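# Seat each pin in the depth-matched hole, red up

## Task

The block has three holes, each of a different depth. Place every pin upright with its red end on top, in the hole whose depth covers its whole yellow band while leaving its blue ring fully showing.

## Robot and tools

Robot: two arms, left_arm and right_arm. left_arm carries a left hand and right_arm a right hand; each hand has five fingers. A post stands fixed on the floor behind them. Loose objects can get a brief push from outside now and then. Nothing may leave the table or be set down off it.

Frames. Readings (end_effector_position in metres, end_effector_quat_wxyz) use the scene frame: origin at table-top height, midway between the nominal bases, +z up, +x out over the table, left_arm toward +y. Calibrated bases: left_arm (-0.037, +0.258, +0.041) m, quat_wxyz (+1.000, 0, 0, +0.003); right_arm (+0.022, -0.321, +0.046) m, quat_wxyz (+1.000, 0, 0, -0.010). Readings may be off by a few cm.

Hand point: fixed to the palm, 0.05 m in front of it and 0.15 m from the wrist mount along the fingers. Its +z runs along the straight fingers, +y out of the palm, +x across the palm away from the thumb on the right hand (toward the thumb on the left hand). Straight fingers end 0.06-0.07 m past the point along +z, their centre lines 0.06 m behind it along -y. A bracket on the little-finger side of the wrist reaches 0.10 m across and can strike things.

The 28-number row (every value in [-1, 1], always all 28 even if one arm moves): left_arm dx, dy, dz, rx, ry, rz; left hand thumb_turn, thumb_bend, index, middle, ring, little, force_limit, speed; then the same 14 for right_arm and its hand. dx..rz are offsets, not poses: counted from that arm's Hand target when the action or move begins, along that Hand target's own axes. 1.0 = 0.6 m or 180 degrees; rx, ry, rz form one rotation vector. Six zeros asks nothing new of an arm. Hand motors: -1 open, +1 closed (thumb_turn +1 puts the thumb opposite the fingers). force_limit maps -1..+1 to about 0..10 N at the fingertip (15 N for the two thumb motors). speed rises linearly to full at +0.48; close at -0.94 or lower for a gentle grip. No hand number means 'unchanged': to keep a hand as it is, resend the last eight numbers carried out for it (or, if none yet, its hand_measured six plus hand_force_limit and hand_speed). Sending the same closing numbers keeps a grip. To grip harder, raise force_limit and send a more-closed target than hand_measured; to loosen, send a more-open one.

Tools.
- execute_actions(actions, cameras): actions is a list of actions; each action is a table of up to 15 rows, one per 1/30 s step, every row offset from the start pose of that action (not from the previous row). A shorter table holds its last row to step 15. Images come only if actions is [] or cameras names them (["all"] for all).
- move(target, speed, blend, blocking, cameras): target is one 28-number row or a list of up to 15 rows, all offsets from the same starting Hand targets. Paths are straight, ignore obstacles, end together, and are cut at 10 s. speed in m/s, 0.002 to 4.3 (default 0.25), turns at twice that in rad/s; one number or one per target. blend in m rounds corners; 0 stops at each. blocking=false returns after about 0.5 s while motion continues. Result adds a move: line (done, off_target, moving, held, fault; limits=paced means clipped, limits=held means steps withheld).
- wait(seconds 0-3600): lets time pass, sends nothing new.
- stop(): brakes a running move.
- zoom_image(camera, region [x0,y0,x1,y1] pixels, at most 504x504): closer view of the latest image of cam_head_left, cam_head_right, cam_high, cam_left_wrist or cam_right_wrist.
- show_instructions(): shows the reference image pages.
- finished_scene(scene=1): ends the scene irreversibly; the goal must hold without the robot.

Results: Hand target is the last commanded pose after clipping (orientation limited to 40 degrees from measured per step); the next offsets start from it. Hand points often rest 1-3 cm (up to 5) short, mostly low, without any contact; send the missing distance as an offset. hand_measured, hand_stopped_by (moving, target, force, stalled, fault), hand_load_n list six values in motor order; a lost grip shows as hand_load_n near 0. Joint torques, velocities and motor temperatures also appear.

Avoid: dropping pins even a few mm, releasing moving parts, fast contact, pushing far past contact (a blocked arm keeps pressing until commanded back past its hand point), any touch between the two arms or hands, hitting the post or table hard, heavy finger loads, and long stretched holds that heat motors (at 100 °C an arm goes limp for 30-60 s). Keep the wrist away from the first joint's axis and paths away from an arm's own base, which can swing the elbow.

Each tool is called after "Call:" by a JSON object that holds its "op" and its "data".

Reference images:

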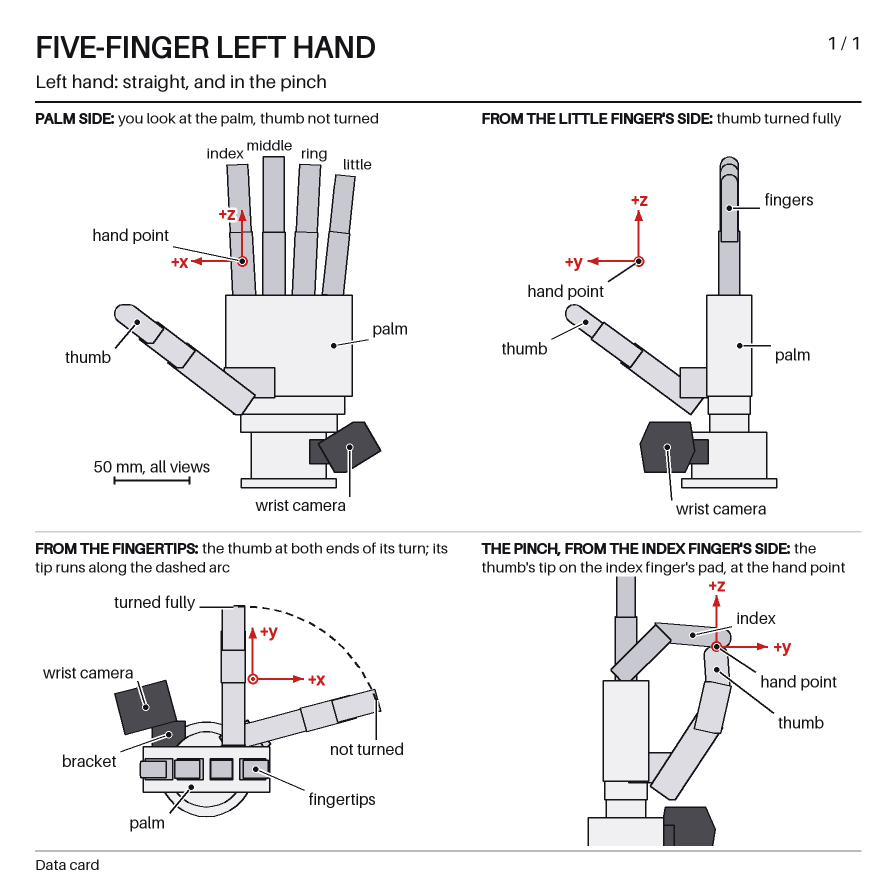

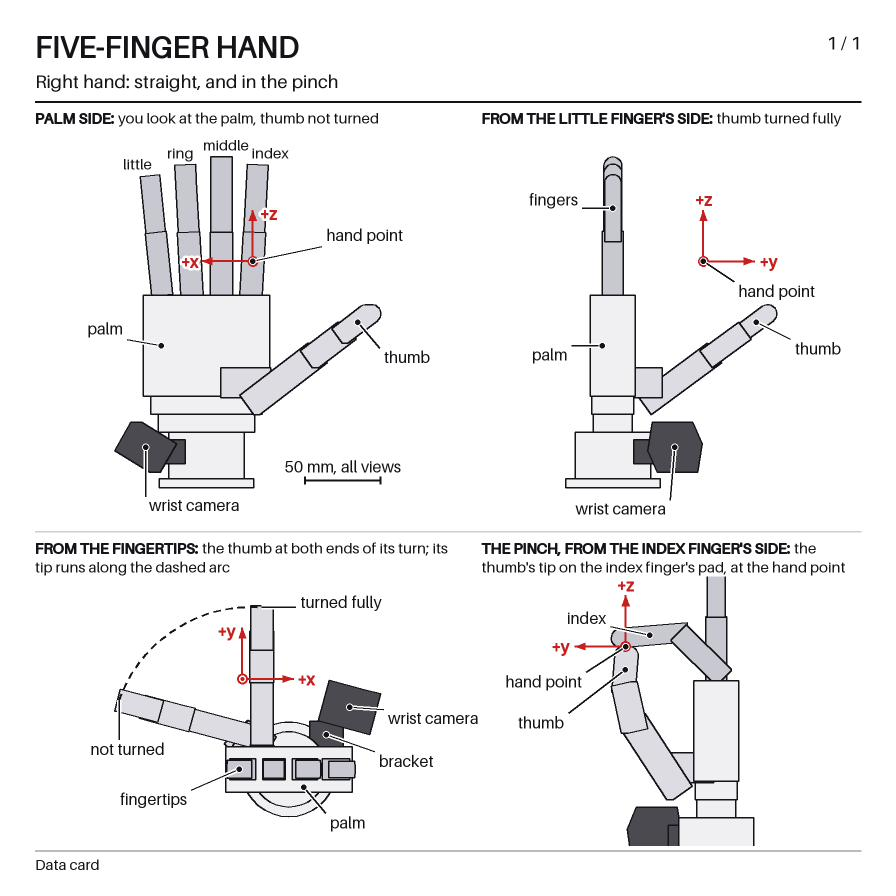

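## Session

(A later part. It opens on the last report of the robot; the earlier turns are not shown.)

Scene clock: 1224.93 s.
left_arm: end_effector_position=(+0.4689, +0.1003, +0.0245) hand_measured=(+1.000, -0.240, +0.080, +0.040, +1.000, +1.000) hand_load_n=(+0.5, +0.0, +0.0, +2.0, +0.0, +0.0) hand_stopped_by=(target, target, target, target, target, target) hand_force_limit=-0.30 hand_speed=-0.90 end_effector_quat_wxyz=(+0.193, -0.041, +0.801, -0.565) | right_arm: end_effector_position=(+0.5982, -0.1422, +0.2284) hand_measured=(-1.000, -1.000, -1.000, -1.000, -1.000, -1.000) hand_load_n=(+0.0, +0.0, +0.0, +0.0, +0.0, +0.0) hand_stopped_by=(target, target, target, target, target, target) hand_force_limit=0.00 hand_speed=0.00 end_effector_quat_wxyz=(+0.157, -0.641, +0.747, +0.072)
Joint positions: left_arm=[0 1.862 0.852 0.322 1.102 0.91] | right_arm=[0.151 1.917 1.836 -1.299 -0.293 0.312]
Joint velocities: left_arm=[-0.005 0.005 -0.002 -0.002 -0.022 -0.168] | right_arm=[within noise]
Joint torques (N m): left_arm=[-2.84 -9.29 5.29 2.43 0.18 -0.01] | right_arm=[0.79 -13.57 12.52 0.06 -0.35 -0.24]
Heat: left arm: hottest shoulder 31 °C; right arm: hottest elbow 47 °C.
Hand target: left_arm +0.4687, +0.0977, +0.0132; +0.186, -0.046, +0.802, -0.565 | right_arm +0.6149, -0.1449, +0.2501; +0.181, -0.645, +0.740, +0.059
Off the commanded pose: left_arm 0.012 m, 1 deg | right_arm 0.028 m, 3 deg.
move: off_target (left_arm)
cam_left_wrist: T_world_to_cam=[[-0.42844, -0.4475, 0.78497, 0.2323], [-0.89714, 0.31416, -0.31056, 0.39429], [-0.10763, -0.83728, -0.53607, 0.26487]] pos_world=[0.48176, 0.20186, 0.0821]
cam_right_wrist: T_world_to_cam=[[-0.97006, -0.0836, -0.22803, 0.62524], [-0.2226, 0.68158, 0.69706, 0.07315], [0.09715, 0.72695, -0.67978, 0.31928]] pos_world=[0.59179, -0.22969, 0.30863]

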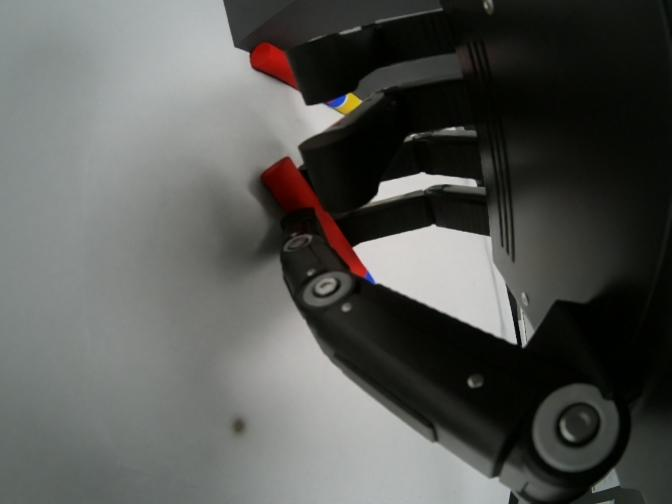

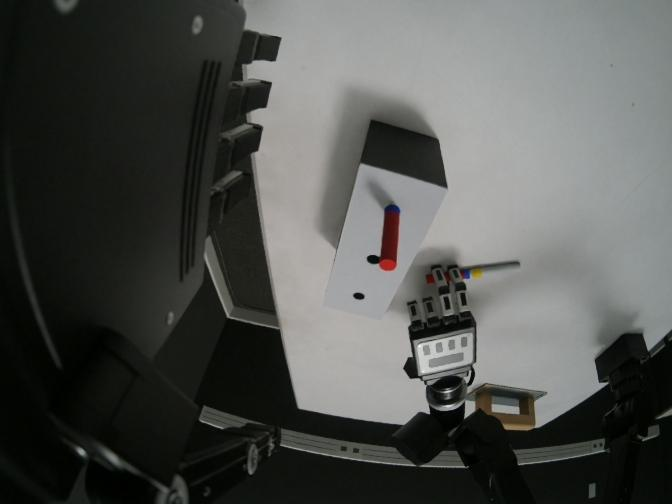

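Call:
{"op": "move", "data": {"target": [[0,0,0,0,0,0,1,-0.24,0.30,0.30,1,1,-0.3,-0.94,0,0,0,0,0,0,-1,-1,-1,-1,-1,-1,0,0.0]], "speed": 0.01, "cameras": ["cam_left_wrist", "cam_right_wrist"]}}

Call:
{"op": "zoom_image", "data": {"camera": "cam_left_wrist", "region": [160, 80, 440, 360]}}

Call:
{"op": "zoom_image", "data": {"camera": "cam_right_wrist", "region": [400, 240, 530, 370]}}

Scene clock: 1226.40 s.
left_arm: end_effector_position=(+0.4689, +0.1003, +0.0245) hand_measured=(+1.000, -0.240, +0.140, +0.094, +1.000, +1.000) hand_load_n=(-1.0, +3.5, +4.0, +3.0, +0.0, +0.0) hand_stopped_by=(target, target, force, force, target, target) hand_force_limit=-0.30 hand_speed=-0.94 end_effector_quat_wxyz=(+0.193, -0.041, +0.801, -0.565) | right_arm: end_effector_position=(+0.5982, -0.1422, +0.2284) hand_measured=(-1.000, -1.000, -1.000, -1.000, -1.000, -1.000) hand_load_n=(+0.0, +0.0, +0.0, +0.0, +0.0, +0.0) hand_stopped_by=(target, target, target, target, target, target) hand_force_limit=0.00 hand_speed=0.00 end_effector_quat_wxyz=(+0.157, -0.641, +0.747, +0.072)
Joint positions: left_arm=[0 1.862 0.852 0.322 1.102 0.91] | right_arm=[0.151 1.917 1.836 -1.299 -0.293 0.312]
Joint torques (N m): left_arm=[-2.37 -9.23 5.31 2.44 0.12 -0.04] | right_arm=[0.62 -13.8 12.52 0.06 -0.36 -0.24]
Heat: left arm: hottest shoulder 31 °C; right arm: hottest elbow 47 °C.
Hand target: left_arm +0.4687, +0.0977, +0.0132; +0.186, -0.046, +0.802, -0.565 | right_arm +0.6149, -0.1449, +0.2501; +0.181, -0.645, +0.740, +0.059
Off the commanded pose: left_arm 0.012 m, 1 deg | right_arm 0.028 m, 3 deg.
move: done
cam_left_wrist: T_world_to_cam=[[-0.42844, -0.4475, 0.78497, 0.2323], [-0.89714, 0.31416, -0.31056, 0.39429], [-0.10763, -0.83728, -0.53607, 0.26487]] pos_world=[0.48176, 0.20186, 0.0821]
cam_right_wrist: T_world_to_cam=[[-0.97006, -0.0836, -0.22803, 0.62524], [-0.2226, 0.68158, 0.69706, 0.07315], [0.09715, 0.72695, -0.67978, 0.31928]] pos_world=[0.59179, -0.22969, 0.30863]

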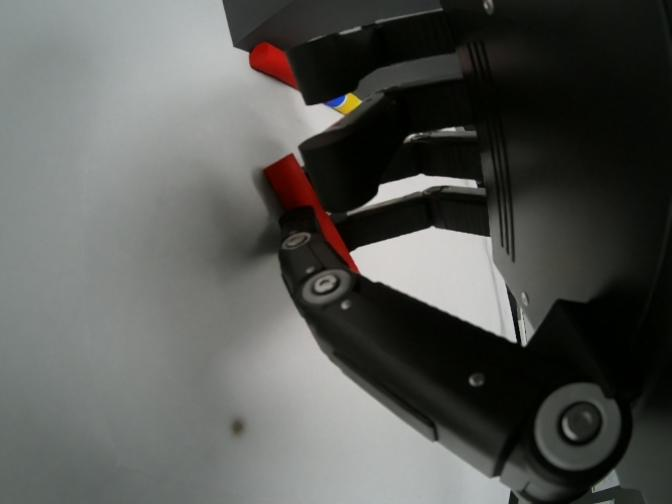

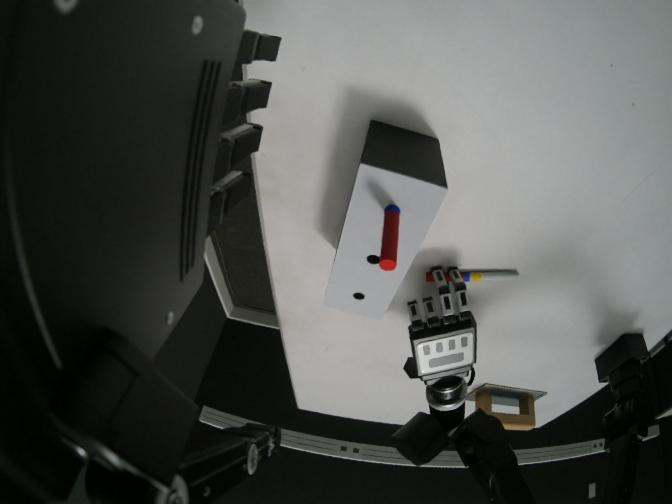

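Scaled by 1.800 from the camera's image (finer frame: 960x720).

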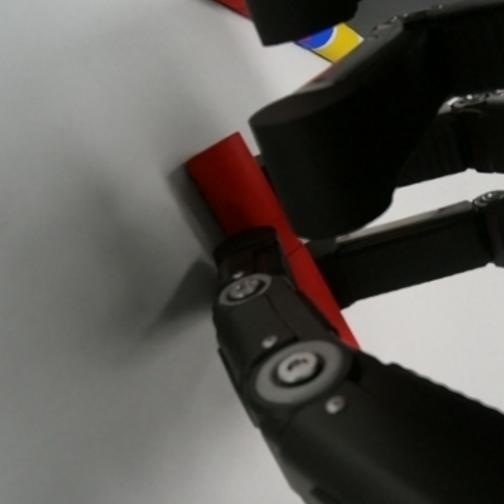

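Scaled by 3.877 from the camera's image (finer frame: 960x720).

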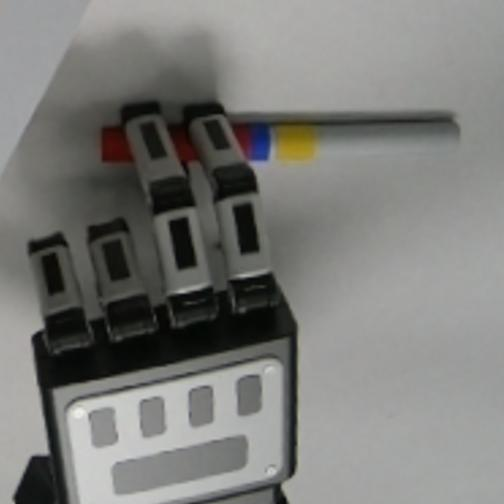

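Call:
{"op": "move", "data": {"target": [[-0.0014,0.0066,0.0031,0,0,0,1,-0.24,0.30,0.30,1,1,-0.3,-0.94,0,0,0,0,0,0,-1,-1,-1,-1,-1,-1,0,0.0],[-0.0014,0.0066,0.0031,0,0,0,1,-0.24,0.31,0.31,1,1,0.6,-0.96,0,0,0,0,0,0,-1,-1,-1,-1,-1,-1,0,0.0]], "speed": 0.01, "cameras": ["cam_left_wrist"]}}

Scene clock: 1231.73 s.
left_arm: end_effector_position=(+0.4688, +0.0992, +0.0243) hand_measured=(+1.000, -0.242, +0.162, +0.116, +1.000, +1.000) hand_load_n=(+0.0, +8.5, +8.0, +8.5, +0.0, +0.0) hand_stopped_by=(target, target, force, force, target, target) hand_force_limit=0.60 hand_speed=-0.96 end_effector_quat_wxyz=(+0.193, -0.038, +0.799, -0.568) | right_arm: end_effector_position=(+0.5982, -0.1422, +0.2284) hand_measured=(-1.000, -1.000, -1.000, -1.000, -1.000, -1.000) hand_load_n=(+0.0, -0.5, +0.0, +0.0, +0.0, +0.0) hand_stopped_by=(target, target, target, target, target, target) hand_force_limit=0.00 hand_speed=0.00 end_effector_quat_wxyz=(+0.157, -0.641, +0.747, +0.072)
Joint positions: left_arm=[0 1.867 0.852 0.333 1.111 0.908] | right_arm=[0.151 1.917 1.836 -1.299 -0.293 0.312]
Joint torques (N m): left_arm=[-2.73 -8.76 5.76 2.25 0.06 -0.04] | right_arm=[0.91 -13.74 12.45 0.09 -0.34 -0.23]
Heat: left arm: hottest shoulder 31 °C; right arm: hottest elbow 47 °C.
Hand target: left_arm +0.4707, +0.0977, +0.0092; +0.186, -0.046, +0.802, -0.565 | right_arm +0.6149, -0.1449, +0.2501; +0.181, -0.645, +0.740, +0.059
Off the commanded pose: left_arm 0.015 m, 1 deg | right_arm 0.028 m, 3 deg.
move: off_target (left_arm); target 2's new numbers were sent with left_arm's hand 0.015 m and 1 deg from that target
cam_left_wrist: T_world_to_cam=[[-0.43526, -0.43958, 0.7857, 0.23426], [-0.89346, 0.31828, -0.31689, 0.39252], [-0.11077, -0.83992, -0.53128, 0.2655]] pos_world=[0.48208, 0.20105, 0.08139]

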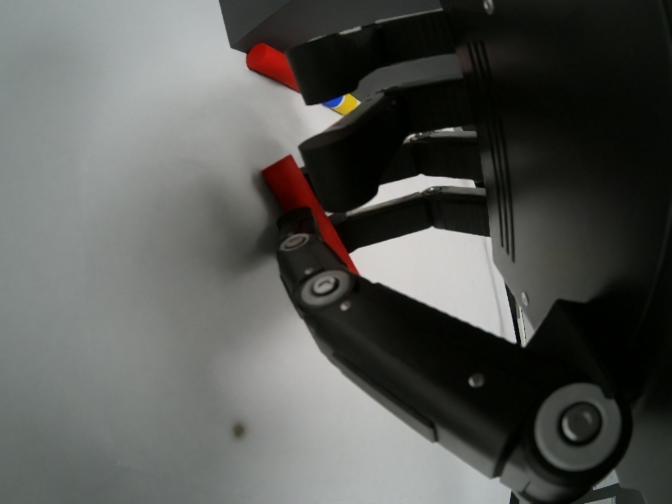

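Call:
{"op": "move", "data": {"target": [-0.0123,-0.0462,-0.0145,0,0,0,1,-0.24,0.31,0.31,1,1,0.6,-0.96,0,0,0,0,0,0,-1,-1,-1,-1,-1,-1,0,0.0], "speed": 0.01, "cameras": ["cam_left_wrist","cam_right_wrist"]}}

Scene clock: 1235.97 s.
left_arm: end_effector_position=(+0.4642, +0.1016, +0.0259) hand_measured=(+1.000, -0.242, +0.160, +0.116, +1.000, +1.000) hand_load_n=(+0.0, +9.0, +8.0, +7.5, +0.0, +0.0) hand_stopped_by=(target, target, force, force, target, target) hand_force_limit=0.60 hand_speed=-0.96 end_effector_quat_wxyz=(+0.183, -0.049, +0.805, -0.563) | right_arm: end_effector_position=(+0.5982, -0.1422, +0.2284) hand_measured=(-1.000, -1.000, -1.000, -1.000, -1.000, -1.000) hand_load_n=(+0.0, +0.0, +0.0, +0.0, +0.0, +0.0) hand_stopped_by=(target, target, target, target, target, target) hand_force_limit=0.00 hand_speed=0.00 end_effector_quat_wxyz=(+0.157, -0.641, +0.747, +0.072)
Joint positions: left_arm=[0.002 1.848 0.852 0.276 1.099 0.916] | right_arm=[0.151 1.917 1.836 -1.299 -0.293 0.312]
Joint torques (N m): left_arm=[-2.9 -12.57 6.24 1.24 0.29 -0.04] | right_arm=[0.67 -13.8 12.49 0.01 -0.36 -0.23]
Heat: left arm: hottest shoulder 31 °C; right arm: hottest elbow 47 °C.
Hand target: left_arm +0.4707, +0.0977, +0.0392; +0.186, -0.046, +0.802, -0.565 | right_arm +0.6149, -0.1449, +0.2501; +0.181, -0.645, +0.740, +0.059
Off the commanded pose: left_arm 0.015 m, 1 deg | right_arm 0.028 m, 3 deg.
move: off_target (left_arm)
cam_left_wrist: T_world_to_cam=[[-0.40637, -0.45145, 0.79439, 0.21963], [-0.90575, 0.31352, -0.28517, 0.39353], [-0.12032, -0.8354, -0.53631, 0.27196]] pos_world=[0.47841, 0.20296, 0.08361]
cam_right_wrist: T_world_to_cam=[[-0.97006, -0.0836, -0.22803, 0.62524], [-0.2226, 0.68158, 0.69706, 0.07315], [0.09715, 0.72695, -0.67978, 0.31928]] pos_world=[0.59179, -0.22969, 0.30863]

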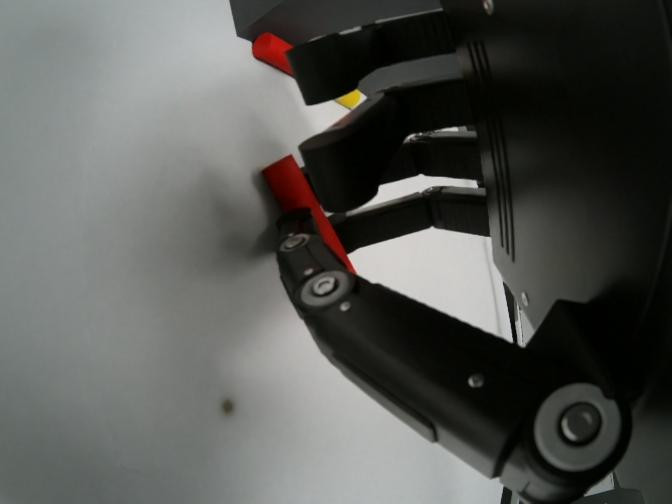

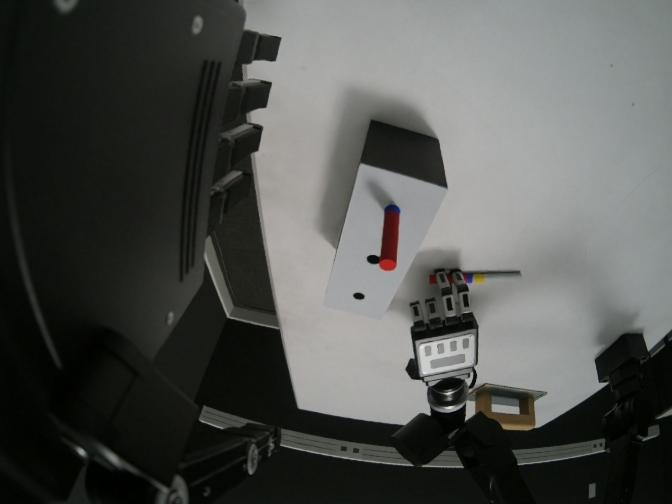

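Call:
{"op": "move", "data": {"target": [-0.0103,-0.0385,-0.0121,0,0,0,1,-0.24,0.31,0.31,1,1,0.6,-0.96,0,0,0,0,0,0,-1,-1,-1,-1,-1,-1,0,0.0], "speed": 0.015, "cameras": ["cam_left_wrist","cam_right_wrist"]}}

Scene clock: 1238.53 s.
left_arm: end_effector_position=(+0.4608, +0.1055, +0.0463) hand_measured=(+1.000, -0.240, +0.162, +0.116, +1.000, +1.000) hand_load_n=(+0.0, +0.0, +0.0, +0.0, +0.0, +0.5) hand_stopped_by=(target, target, force, force, target, target) hand_force_limit=0.60 hand_speed=-0.96 end_effector_quat_wxyz=(+0.178, -0.060, +0.806, -0.561) | right_arm: end_effector_position=(+0.5982, -0.1422, +0.2284) hand_measured=(-1.000, -1.000, -1.000, -1.000, -1.000, -1.000) hand_load_n=(+0.0, +0.0, +0.0, +0.0, +0.0, +0.0) hand_stopped_by=(target, target, target, target, target, target) hand_force_limit=0.00 hand_speed=0.00 end_effector_quat_wxyz=(+0.157, -0.641, +0.747, +0.072)
Joint positions: left_arm=[0.009 1.79 0.852 0.204 1.096 0.908] | right_arm=[0.151 1.917 1.836 -1.299 -0.293 0.312]
Joint torques (N m): left_arm=[-3.25 -12.57 7.53 1.51 0.42 -0.06] | right_arm=[0.85 -13.98 12.49 0.05 -0.35 -0.23]
Heat: left arm: hottest shoulder 31 °C; right arm: hottest elbow 47 °C.
Hand target: left_arm +0.4707, +0.0977, +0.0642; +0.186, -0.046, +0.802, -0.565 | right_arm +0.6149, -0.1449, +0.2501; +0.181, -0.645, +0.740, +0.059
Off the commanded pose: left_arm 0.022 m, 2 deg | right_arm 0.028 m, 3 deg.
move: off_target (left_arm)
cam_left_wrist: T_world_to_cam=[[-0.38436, -0.45557, 0.80295, 0.19377], [-0.91522, 0.30205, -0.26673, 0.39976], [-0.12101, -0.83739, -0.53304, 0.28604]] pos_world=[0.47496, 0.20706, 0.10351]
cam_right_wrist: T_world_to_cam=[[-0.97006, -0.0836, -0.22803, 0.62524], [-0.2226, 0.68158, 0.69706, 0.07315], [0.09715, 0.72695, -0.67978, 0.31928]] pos_world=[0.59179, -0.22969, 0.30863]

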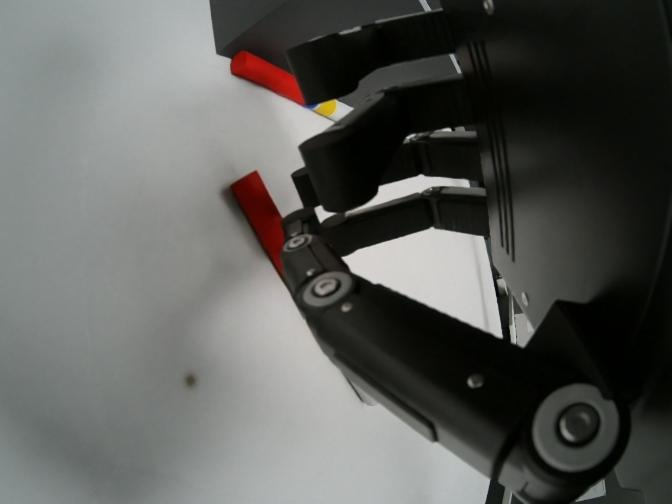

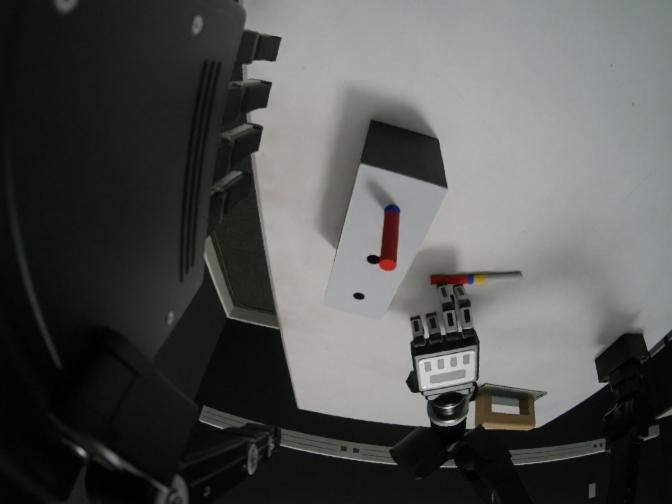

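Call:
{"op": "zoom_image", "data": {"camera": "cam_left_wrist", "region": [160, 80, 440, 360]}}

Call:
{"op": "zoom_image", "data": {"camera": "cam_right_wrist", "region": [400, 230, 550, 400]}}

Scaled by 1.800 from the camera's image (finer frame: 960x720).

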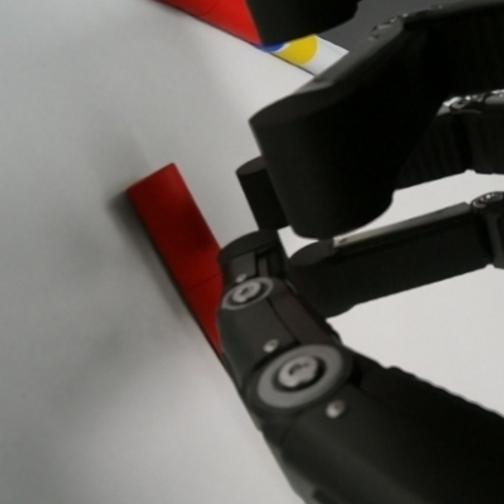

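Scaled by 2.965 from the camera's image (finer frame: 960x720).

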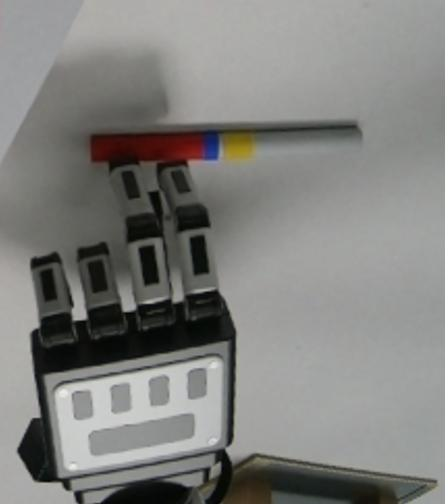

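Call:
{"op": "move", "data": {"target": [-0.0205,-0.077,-0.0242,0,0,0,1,-0.24,-0.06,-0.1,1,1,0.5,-0.6,0,0,0,0,0,0,-1,-1,-1,-1,-1,-1,0,0.0], "speed": 0.06, "cameras": ["all"]}}

Call:
{"op": "zoom_image", "data": {"camera": "cam_left_wrist", "region": [160, 80, 440, 360]}}

Call:
{"op": "zoom_image", "data": {"camera": "cam_right_wrist", "region": [400, 230, 550, 342]}}

Scene clock: 1244.20 s.
left_arm: end_effector_position=(+0.4563, +0.1054, +0.0926) hand_measured=(+1.000, -0.240, -0.060, -0.100, +1.000, +1.000) hand_load_n=(+0.0, +0.0, +0.0, +0.0, +0.0, +0.0) hand_stopped_by=(target, target, target, target, target, target) hand_force_limit=0.50 hand_speed=-0.60 end_effector_quat_wxyz=(+0.175, -0.062, +0.807, -0.561) | right_arm: end_effector_position=(+0.5982, -0.1422, +0.2284) hand_measured=(-1.000, -1.000, -1.000, -1.000, -1.000, -1.000) hand_load_n=(+0.0, +0.0, +0.0, +0.0, +0.0, +0.0) hand_stopped_by=(target, target, target, target, target, target) hand_force_limit=0.00 hand_speed=0.00 end_effector_quat_wxyz=(+0.157, -0.641, +0.747, +0.072)
Joint positions: left_arm=[0.009 1.675 0.869 0.065 1.096 0.908] | right_arm=[0.151 1.917 1.836 -1.299 -0.293 0.312]
Joint torques (N m): left_arm=[-2.96 -11.63 9.47 1.47 0.43 -0.05] | right_arm=[0.73 -13.86 12.53 0.1 -0.35 -0.23]
Heat: left arm: hottest shoulder 32 °C; right arm: hottest elbow 47 °C.
Hand target: left_arm +0.4706, +0.0976, +0.1142; +0.186, -0.046, +0.802, -0.565 | right_arm +0.6149, -0.1449, +0.2501; +0.181, -0.645, +0.740, +0.059
Off the commanded pose: left_arm 0.027 m, 2 deg | right_arm 0.028 m, 3 deg.
move: off_target (left_arm)
cam_left_wrist: T_world_to_cam=[[-0.37817, -0.45555, 0.80589, 0.15173], [-0.91725, 0.30202, -0.2597, 0.40823], [-0.12509, -0.83741, -0.53206, 0.31195]] pos_world=[0.47085, 0.20706, 0.14971]
cam_right_wrist: T_world_to_cam=[[-0.97006, -0.0836, -0.22803, 0.62524], [-0.2226, 0.68158, 0.69706, 0.07315], [0.09715, 0.72695, -0.67978, 0.31928]] pos_world=[0.59179, -0.22969, 0.30863]

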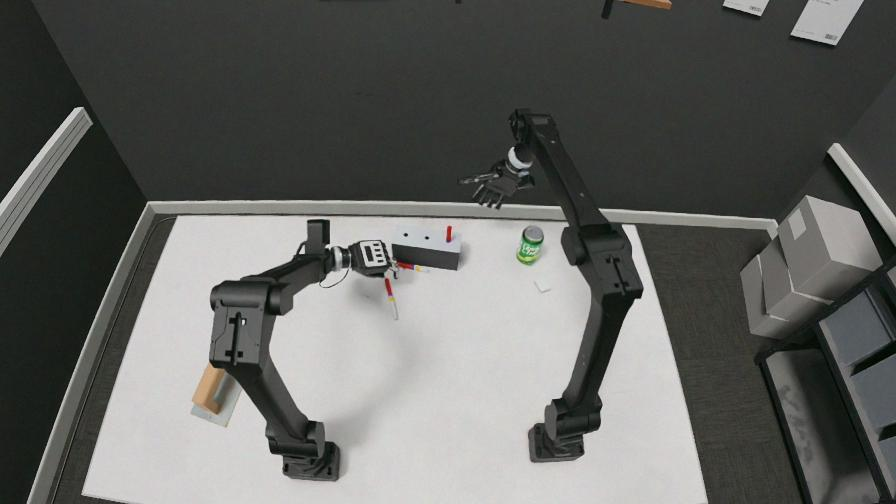

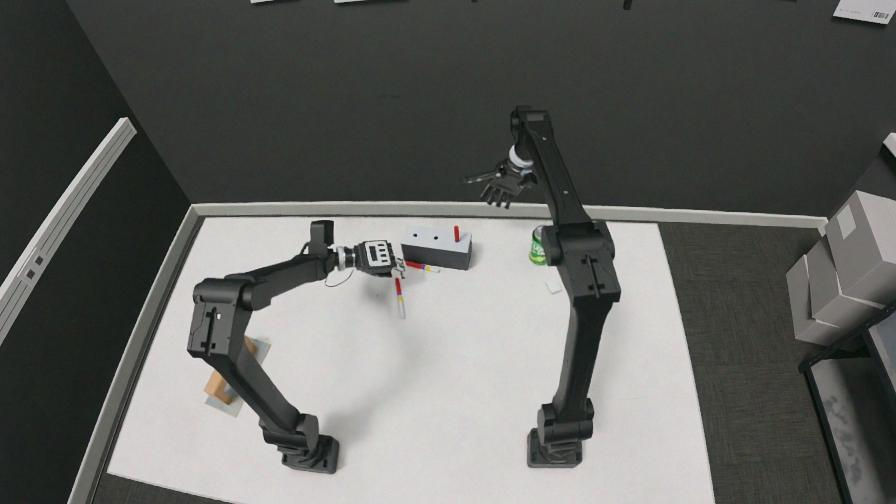

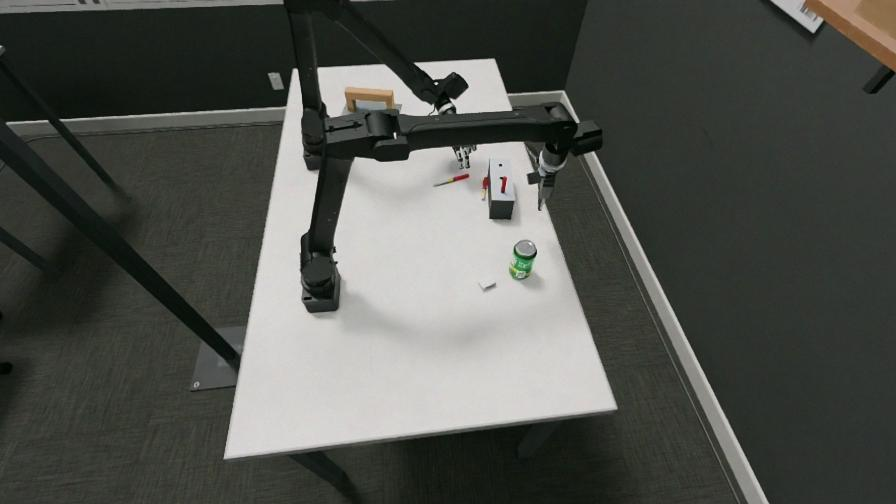

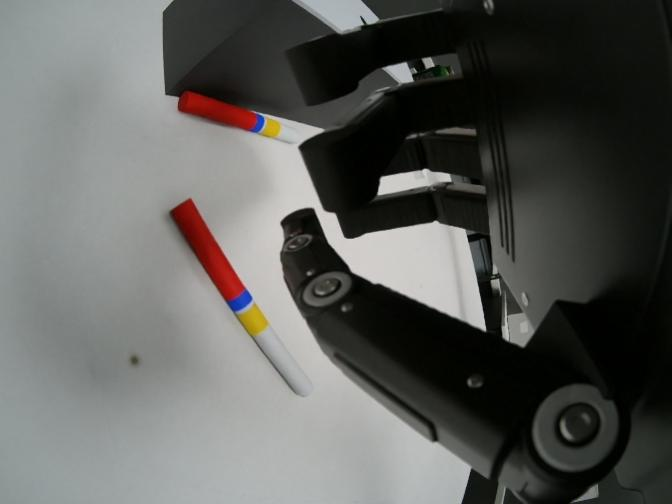

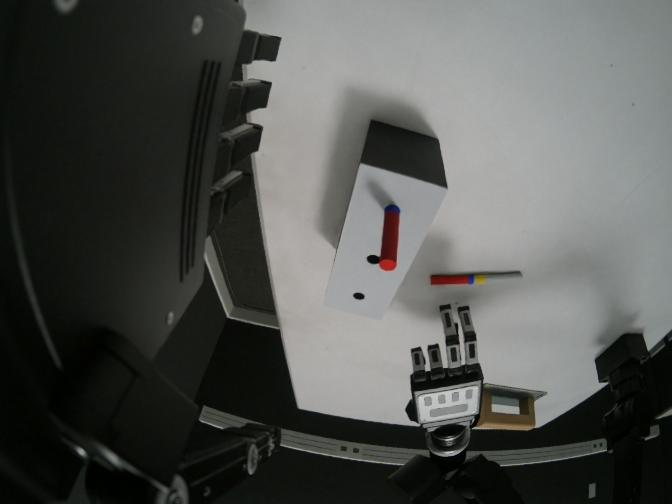

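Scaled by 1.800 from the camera's image (finer frame: 960x720).

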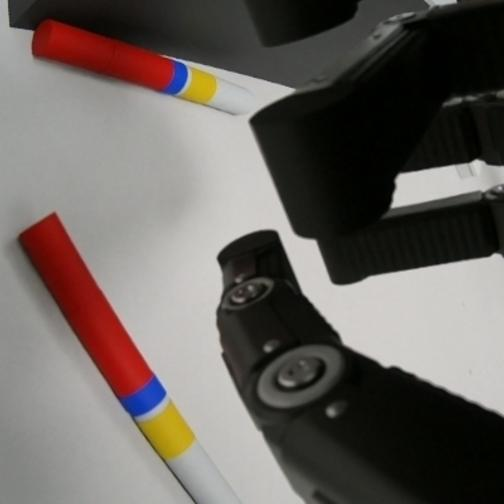

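Scaled by 3.360 from the camera's image (finer frame: 960x720).

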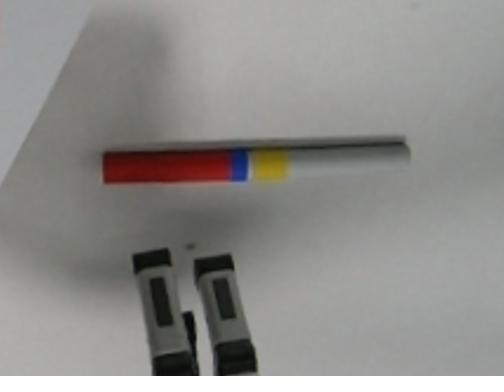

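Call:
{"op": "zoom_image", "data": {"camera": "cam_head_right", "region": [350, 210, 490, 340]}}

Call:
{"op": "zoom_image", "data": {"camera": "cam_head_left", "region": [340, 210, 480, 340]}}

Scaled by 3.600 from the camera's image (finer frame: 1280x720).

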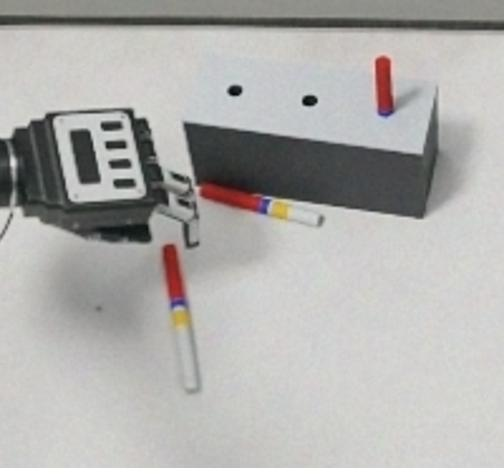

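Scaled by 3.600 from the camera's image (finer frame: 1280x720).

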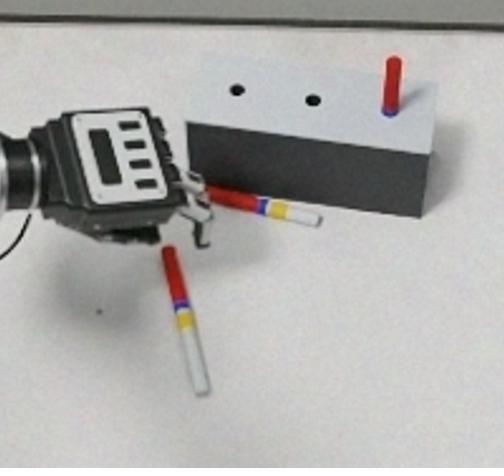

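Call:
{"op": "move", "data": {"target": [0,0,0,0.01232,0.04618,0.01453,1,-0.24,-0.06,-0.1,1,1,0.5,-0.6,0,0,0,0,0,0,-1,-1,-1,-1,-1,-1,0,0.0], "speed": 0.1, "cameras": ["cam_left_wrist"]}}

Call:
{"op": "zoom_image", "data": {"camera": "cam_left_wrist", "region": [160, 80, 440, 360]}}

Scene clock: 1253.83 s.
left_arm: end_effector_position=(+0.4542, +0.0996, +0.1058) hand_measured=(+1.000, -0.240, -0.060, -0.100, +1.000, +1.000) hand_load_n=(+0.0, +0.5, +0.0, +0.0, +0.0, +0.0) hand_stopped_by=(target, target, target, target, target, target) hand_force_limit=0.50 hand_speed=-0.60 end_effector_quat_wxyz=(+0.130, +0.001, +0.807, -0.577) | right_arm: end_effector_position=(+0.5982, -0.1422, +0.2284) hand_measured=(-1.000, -1.000, -1.000, -1.000, -1.000, -1.000) hand_load_n=(+0.0, +0.0, +0.5, +0.0, +0.0, +0.0) hand_stopped_by=(target, target, target, target, target, target) hand_force_limit=0.00 hand_speed=0.00 end_effector_quat_wxyz=(+0.157, -0.641, +0.747, +0.072)
Joint positions: left_arm=[0.009 1.707 1.001 -0.293 1.204 1.19] | right_arm=[0.151 1.917 1.836 -1.299 -0.293 0.312]
Joint torques (N m): left_arm=[-1.79 -9.99 10.18 1.2 0.75 0.23] | right_arm=[0.79 -13.86 12.49 0.08 -0.34 -0.25]
Heat: left arm: hottest shoulder 31 °C; right arm: hottest elbow 47 °C.
Hand target: left_arm +0.4706, +0.0976, +0.1142; +0.141, +0.017, +0.804, -0.578 | right_arm +0.6149, -0.1449, +0.2501; +0.181, -0.645, +0.740, +0.059
Off the commanded pose: left_arm 0.019 m, 2 deg | right_arm 0.028 m, 3 deg.
move: off_target (left_arm)
cam_left_wrist: T_world_to_cam=[[-0.44502, -0.38383, 0.8091, 0.16056], [-0.85848, 0.44002, -0.26344, 0.3715], [-0.25491, -0.81183, -0.52532, 0.36957]] pos_world=[0.48459, 0.19819, 0.16211]

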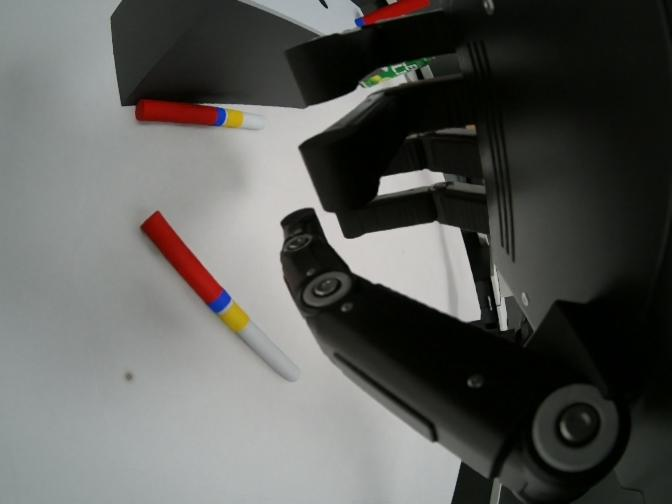

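Scaled by 1.800 from the camera's image (finer frame: 960x720).

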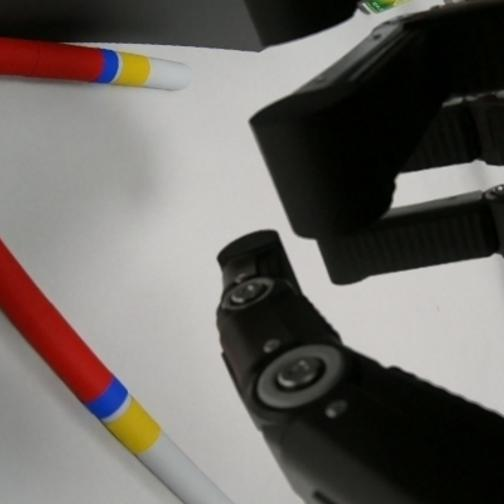

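Call:
{"op": "move", "data": {"target": [0.00927,0.07716,0.01648,0,0,0,1,-0.10,-0.15,-0.15,1,1,0.5,-0.6,0,0,0,0,0,0,-1,-1,-1,-1,-1,-1,0,0.0], "speed": 0.06, "cameras": ["cam_left_wrist"]}}

Call:
{"op": "zoom_image", "data": {"camera": "cam_left_wrist", "region": [160, 80, 440, 360]}}

Scene clock: 1259.03 s.
left_arm: end_effector_position=(+0.4565, +0.0995, +0.0603) hand_measured=(+1.000, -0.100, -0.150, -0.150, +1.000, +1.000) hand_load_n=(+0.0, +0.0, +0.0, +0.0, +0.0, +0.0) hand_stopped_by=(target, target, target, target, target, target) hand_force_limit=0.50 hand_speed=-0.60 end_effector_quat_wxyz=(+0.118, -0.001, +0.808, -0.577) | right_arm: end_effector_position=(+0.5982, -0.1422, +0.2284) hand_measured=(-1.000, -1.000, -1.000, -1.000, -1.000, -1.000) hand_load_n=(+0.0, +0.0, +0.0, +0.0, +0.0, +0.0) hand_stopped_by=(target, target, target, target, target, target) hand_force_limit=0.00 hand_speed=0.00 end_effector_quat_wxyz=(+0.157, -0.641, +0.747, +0.072)
Joint positions: left_arm=[0.009 1.812 1.001 -0.237 1.211 1.22] | right_arm=[0.151 1.917 1.836 -1.299 -0.293 0.312]
Joint torques (N m): left_arm=[-1.44 -10.99 8.61 2.26 0.78 0.16] | right_arm=[0.62 -13.63 12.53 0.06 -0.35 -0.23]
Heat: left arm: hottest shoulder 31 °C; right arm: hottest elbow 47 °C.
Hand target: left_arm +0.4762, +0.1029, +0.0671; +0.141, +0.017, +0.804, -0.578 | right_arm +0.6149, -0.1449, +0.2501; +0.181, -0.645, +0.740, +0.059
Off the commanded pose: left_arm 0.021 m, 3 deg | right_arm 0.028 m, 3 deg.
move: off_target (left_arm)
cam_left_wrist: T_world_to_cam=[[-0.4318, -0.37839, 0.81876, 0.19116], [-0.85868, 0.45028, -0.24476, 0.35947], [-0.27606, -0.80875, -0.51935, 0.35514]] pos_world=[0.48925, 0.19769, 0.11591]

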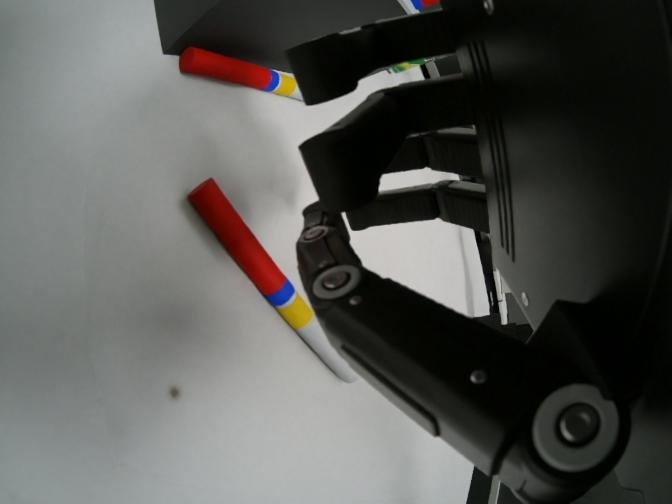

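Scaled by 1.800 from the camera's image (finer frame: 960x720).

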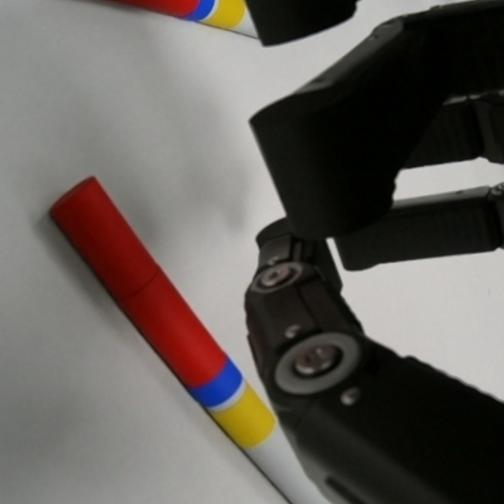

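Call:
{"op": "move", "data": {"target": [0.0087,0.02768,-0.00927,0,0,0,1,-0.10,-0.15,-0.15,1,1,0.5,-0.6,0,0,0,0,0,0,-1,-1,-1,-1,-1,-1,0,0.0], "speed": 0.04, "cameras": ["cam_left_wrist"]}}

Call:
{"op": "zoom_image", "data": {"camera": "cam_left_wrist", "region": [160, 80, 440, 360]}}

Scene clock: 1264.87 s.
left_arm: end_effector_position=(+0.4589, +0.1082, +0.0495) hand_measured=(+1.000, -0.100, -0.150, -0.150, +1.000, +1.000) hand_load_n=(+0.0, +0.0, +0.0, +0.0, +0.0, +0.0) hand_stopped_by=(target, target, target, target, target, target) hand_force_limit=0.50 hand_speed=-0.60 end_effector_quat_wxyz=(+0.127, +0.007, +0.806, -0.578) | right_arm: end_effector_position=(+0.5982, -0.1422, +0.2284) hand_measured=(-1.000, -1.000, -1.000, -1.000, -1.000, -1.000) hand_load_n=(+0.0, +0.0, +0.0, +0.0, +0.0, +0.0) hand_stopped_by=(target, target, target, target, target, target) hand_force_limit=0.00 hand_speed=0.00 end_effector_quat_wxyz=(+0.157, -0.641, +0.747, +0.072)
Joint positions: left_arm=[0.028 1.836 1.001 -0.237 1.221 1.27] | right_arm=[0.151 1.917 1.836 -1.299 -0.293 0.312]
Joint torques (N m): left_arm=[-0.85 -11.28 7.87 1.73 0.79 0.21] | right_arm=[0.85 -13.86 12.55 0.09 -0.35 -0.24]
Heat: left arm: hottest shoulder 31 °C; right arm: hottest elbow 47 °C.
Hand target: left_arm +0.4732, +0.1129, +0.0521; +0.141, +0.017, +0.804, -0.578 | right_arm +0.6149, -0.1449, +0.2501; +0.181, -0.645, +0.740, +0.059
Off the commanded pose: left_arm 0.015 m, 2 deg | right_arm 0.028 m, 3 deg.
move: off_target (left_arm)
cam_left_wrist: T_world_to_cam=[[-0.45127, -0.37729, 0.80871, 0.21357], [-0.85187, 0.4521, -0.26443, 0.35254], [-0.26585, -0.80824, -0.52542, 0.35286]] pos_world=[0.4905, 0.20639, 0.10591]

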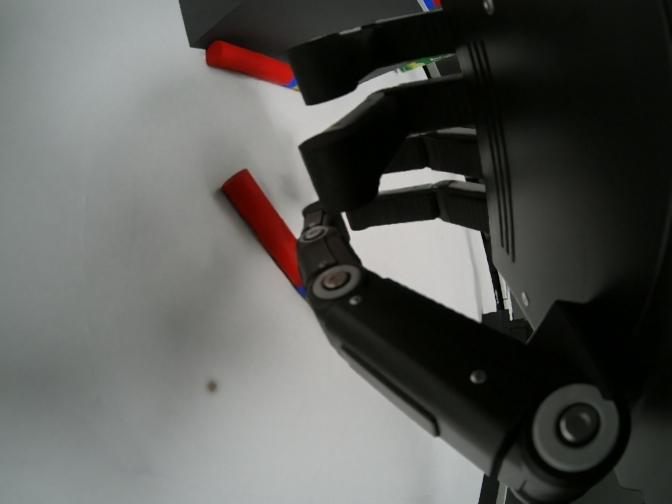

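Scaled by 1.800 from the camera's image (finer frame: 960x720).

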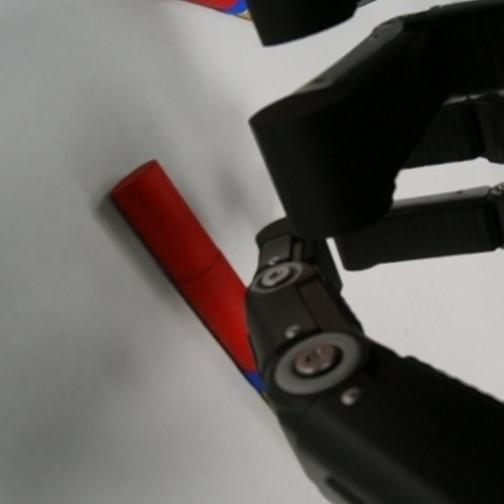

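Call:
{"op": "move", "data": {"target": [0.01306,0.0181,0.0117,0,0,0,1,-0.10,-0.15,-0.15,1,1,0.5,-0.6,0,0,0,0,0,0,-1,-1,-1,-1,-1,-1,0,0.0], "speed": 0.03, "cameras": ["cam_left_wrist"]}}

Call:
{"op": "zoom_image", "data": {"camera": "cam_left_wrist", "region": [160, 80, 440, 360]}}

Scene clock: 1267.20 s.
left_arm: end_effector_position=(+0.4650, +0.1084, +0.0418) hand_measured=(+1.000, -0.100, -0.150, -0.150, +1.000, +1.000) hand_load_n=(+0.0, +0.0, +0.0, +0.0, +0.0, +0.0) hand_stopped_by=(target, target, target, target, target, target) hand_force_limit=0.50 hand_speed=-0.60 end_effector_quat_wxyz=(+0.137, +0.015, +0.805, -0.577) | right_arm: end_effector_position=(+0.5982, -0.1422, +0.2284) hand_measured=(-1.000, -1.000, -1.000, -1.000, -1.000, -1.000) hand_load_n=(+0.0, +0.0, +0.0, +0.0, +0.0, +0.0) hand_stopped_by=(target, target, target, target, target, target) hand_force_limit=0.00 hand_speed=0.00 end_effector_quat_wxyz=(+0.157, -0.641, +0.747, +0.072)
Joint positions: left_arm=[0.028 1.858 1.001 -0.19 1.221 1.27] | right_arm=[0.151 1.917 1.836 -1.299 -0.293 0.312]
Joint torques (N m): left_arm=[-1.49 -11.46 5.98 2.28 0.64 0.02] | right_arm=[0.73 -13.68 12.52 0.06 -0.35 -0.24]
Heat: left arm: hottest shoulder 31 °C; right arm: hottest elbow 47 °C.
Hand target: left_arm +0.4693, +0.1089, +0.0381; +0.141, +0.017, +0.804, -0.578 | right_arm +0.6149, -0.1449, +0.2501; +0.181, -0.645, +0.740, +0.059
Off the commanded pose: left_arm 0.006 m, 1 deg | right_arm 0.028 m, 3 deg.
move: done
cam_left_wrist: T_world_to_cam=[[-0.47222, -0.37801, 0.79631, 0.23304], [-0.84467, 0.45237, -0.28616, 0.35316], [-0.25205, -0.80776, -0.53291, 0.34436]] pos_world=[0.49515, 0.20649, 0.099]

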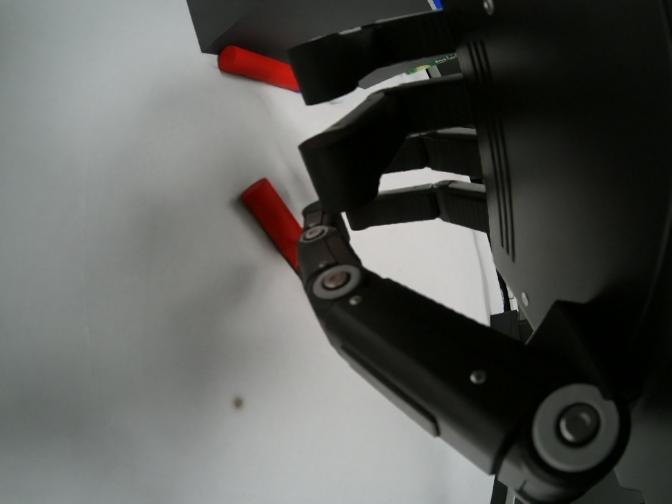

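Scaled by 1.800 from the camera's image (finer frame: 960x720).

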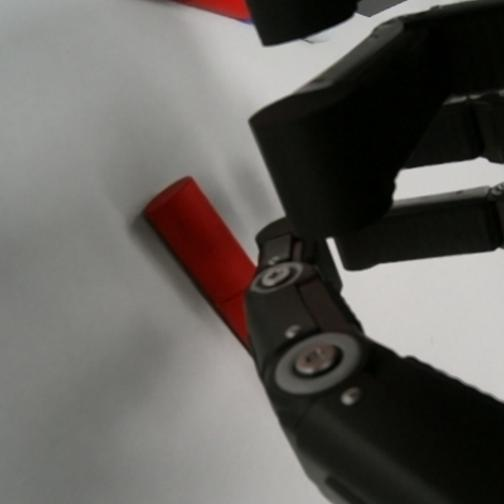

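Call:
{"op": "move", "data": {"target": [0.01782,0.01068,0.00835,0,0,0,1,-0.10,-0.15,-0.15,1,1,0.5,-0.6,0,0,0,0,0,0,-1,-1,-1,-1,-1,-1,0,0.0], "speed": 0.03, "cameras": ["cam_left_wrist"]}}

Call:
{"op": "zoom_image", "data": {"camera": "cam_left_wrist", "region": [160, 80, 440, 360]}}

Scene clock: 1280.67 s.
left_arm: end_effector_position=(+0.4614, +0.1082, +0.0341) hand_measured=(+1.000, -0.100, -0.150, -0.150, +1.000, +1.000) hand_load_n=(+0.0, +0.0, +0.0, +0.0, +0.0, +0.0) hand_stopped_by=(target, target, target, target, target, target) hand_force_limit=0.50 hand_speed=-0.60 end_effector_quat_wxyz=(+0.144, +0.018, +0.804, -0.577) | right_arm: end_effector_position=(+0.5982, -0.1422, +0.2284) hand_measured=(-1.000, -1.000, -1.000, -1.000, -1.000, -1.000) hand_load_n=(+0.0, +0.0, +0.0, +0.0, +0.0, +0.0) hand_stopped_by=(target, target, target, target, target, target) hand_force_limit=0.00 hand_speed=0.00 end_effector_quat_wxyz=(+0.157, -0.641, +0.747, +0.072)
Joint positions: left_arm=[0.028 1.864 0.975 -0.135 1.221 1.263] | right_arm=[0.151 1.917 1.836 -1.299 -0.293 0.312]
Joint torques (N m): left_arm=[-2.08 -10.64 5.3 2.29 0.52 -0.08] | right_arm=[0.91 -13.86 12.53 0.08 -0.35 -0.22]
Heat: left arm: hottest shoulder 31 °C; right arm: hottest elbow 48 °C.
Hand target: left_arm +0.4613, +0.1049, +0.0281; +0.141, +0.017, +0.804, -0.578 | right_arm +0.6149, -0.1449, +0.2501; +0.181, -0.645, +0.740, +0.059
Off the commanded pose: left_arm 0.007 m, 0 deg | right_arm 0.028 m, 3 deg.
move: done
cam_left_wrist: T_world_to_cam=[[-0.48393, -0.37844, 0.78904, 0.24311], [-0.84104, 0.45027, -0.29986, 0.34708], [-0.2418, -0.80873, -0.53618, 0.33468]] pos_world=[0.49048, 0.20639, 0.0917]

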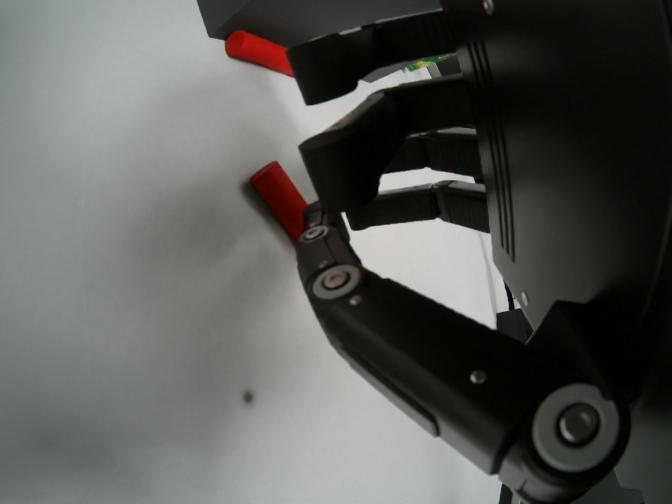

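Scaled by 1.800 from the camera's image (finer frame: 960x720).

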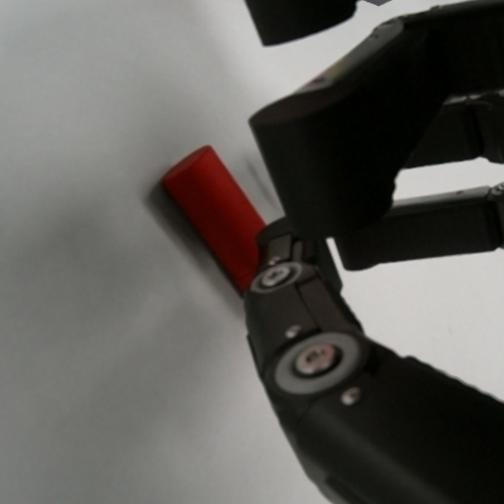

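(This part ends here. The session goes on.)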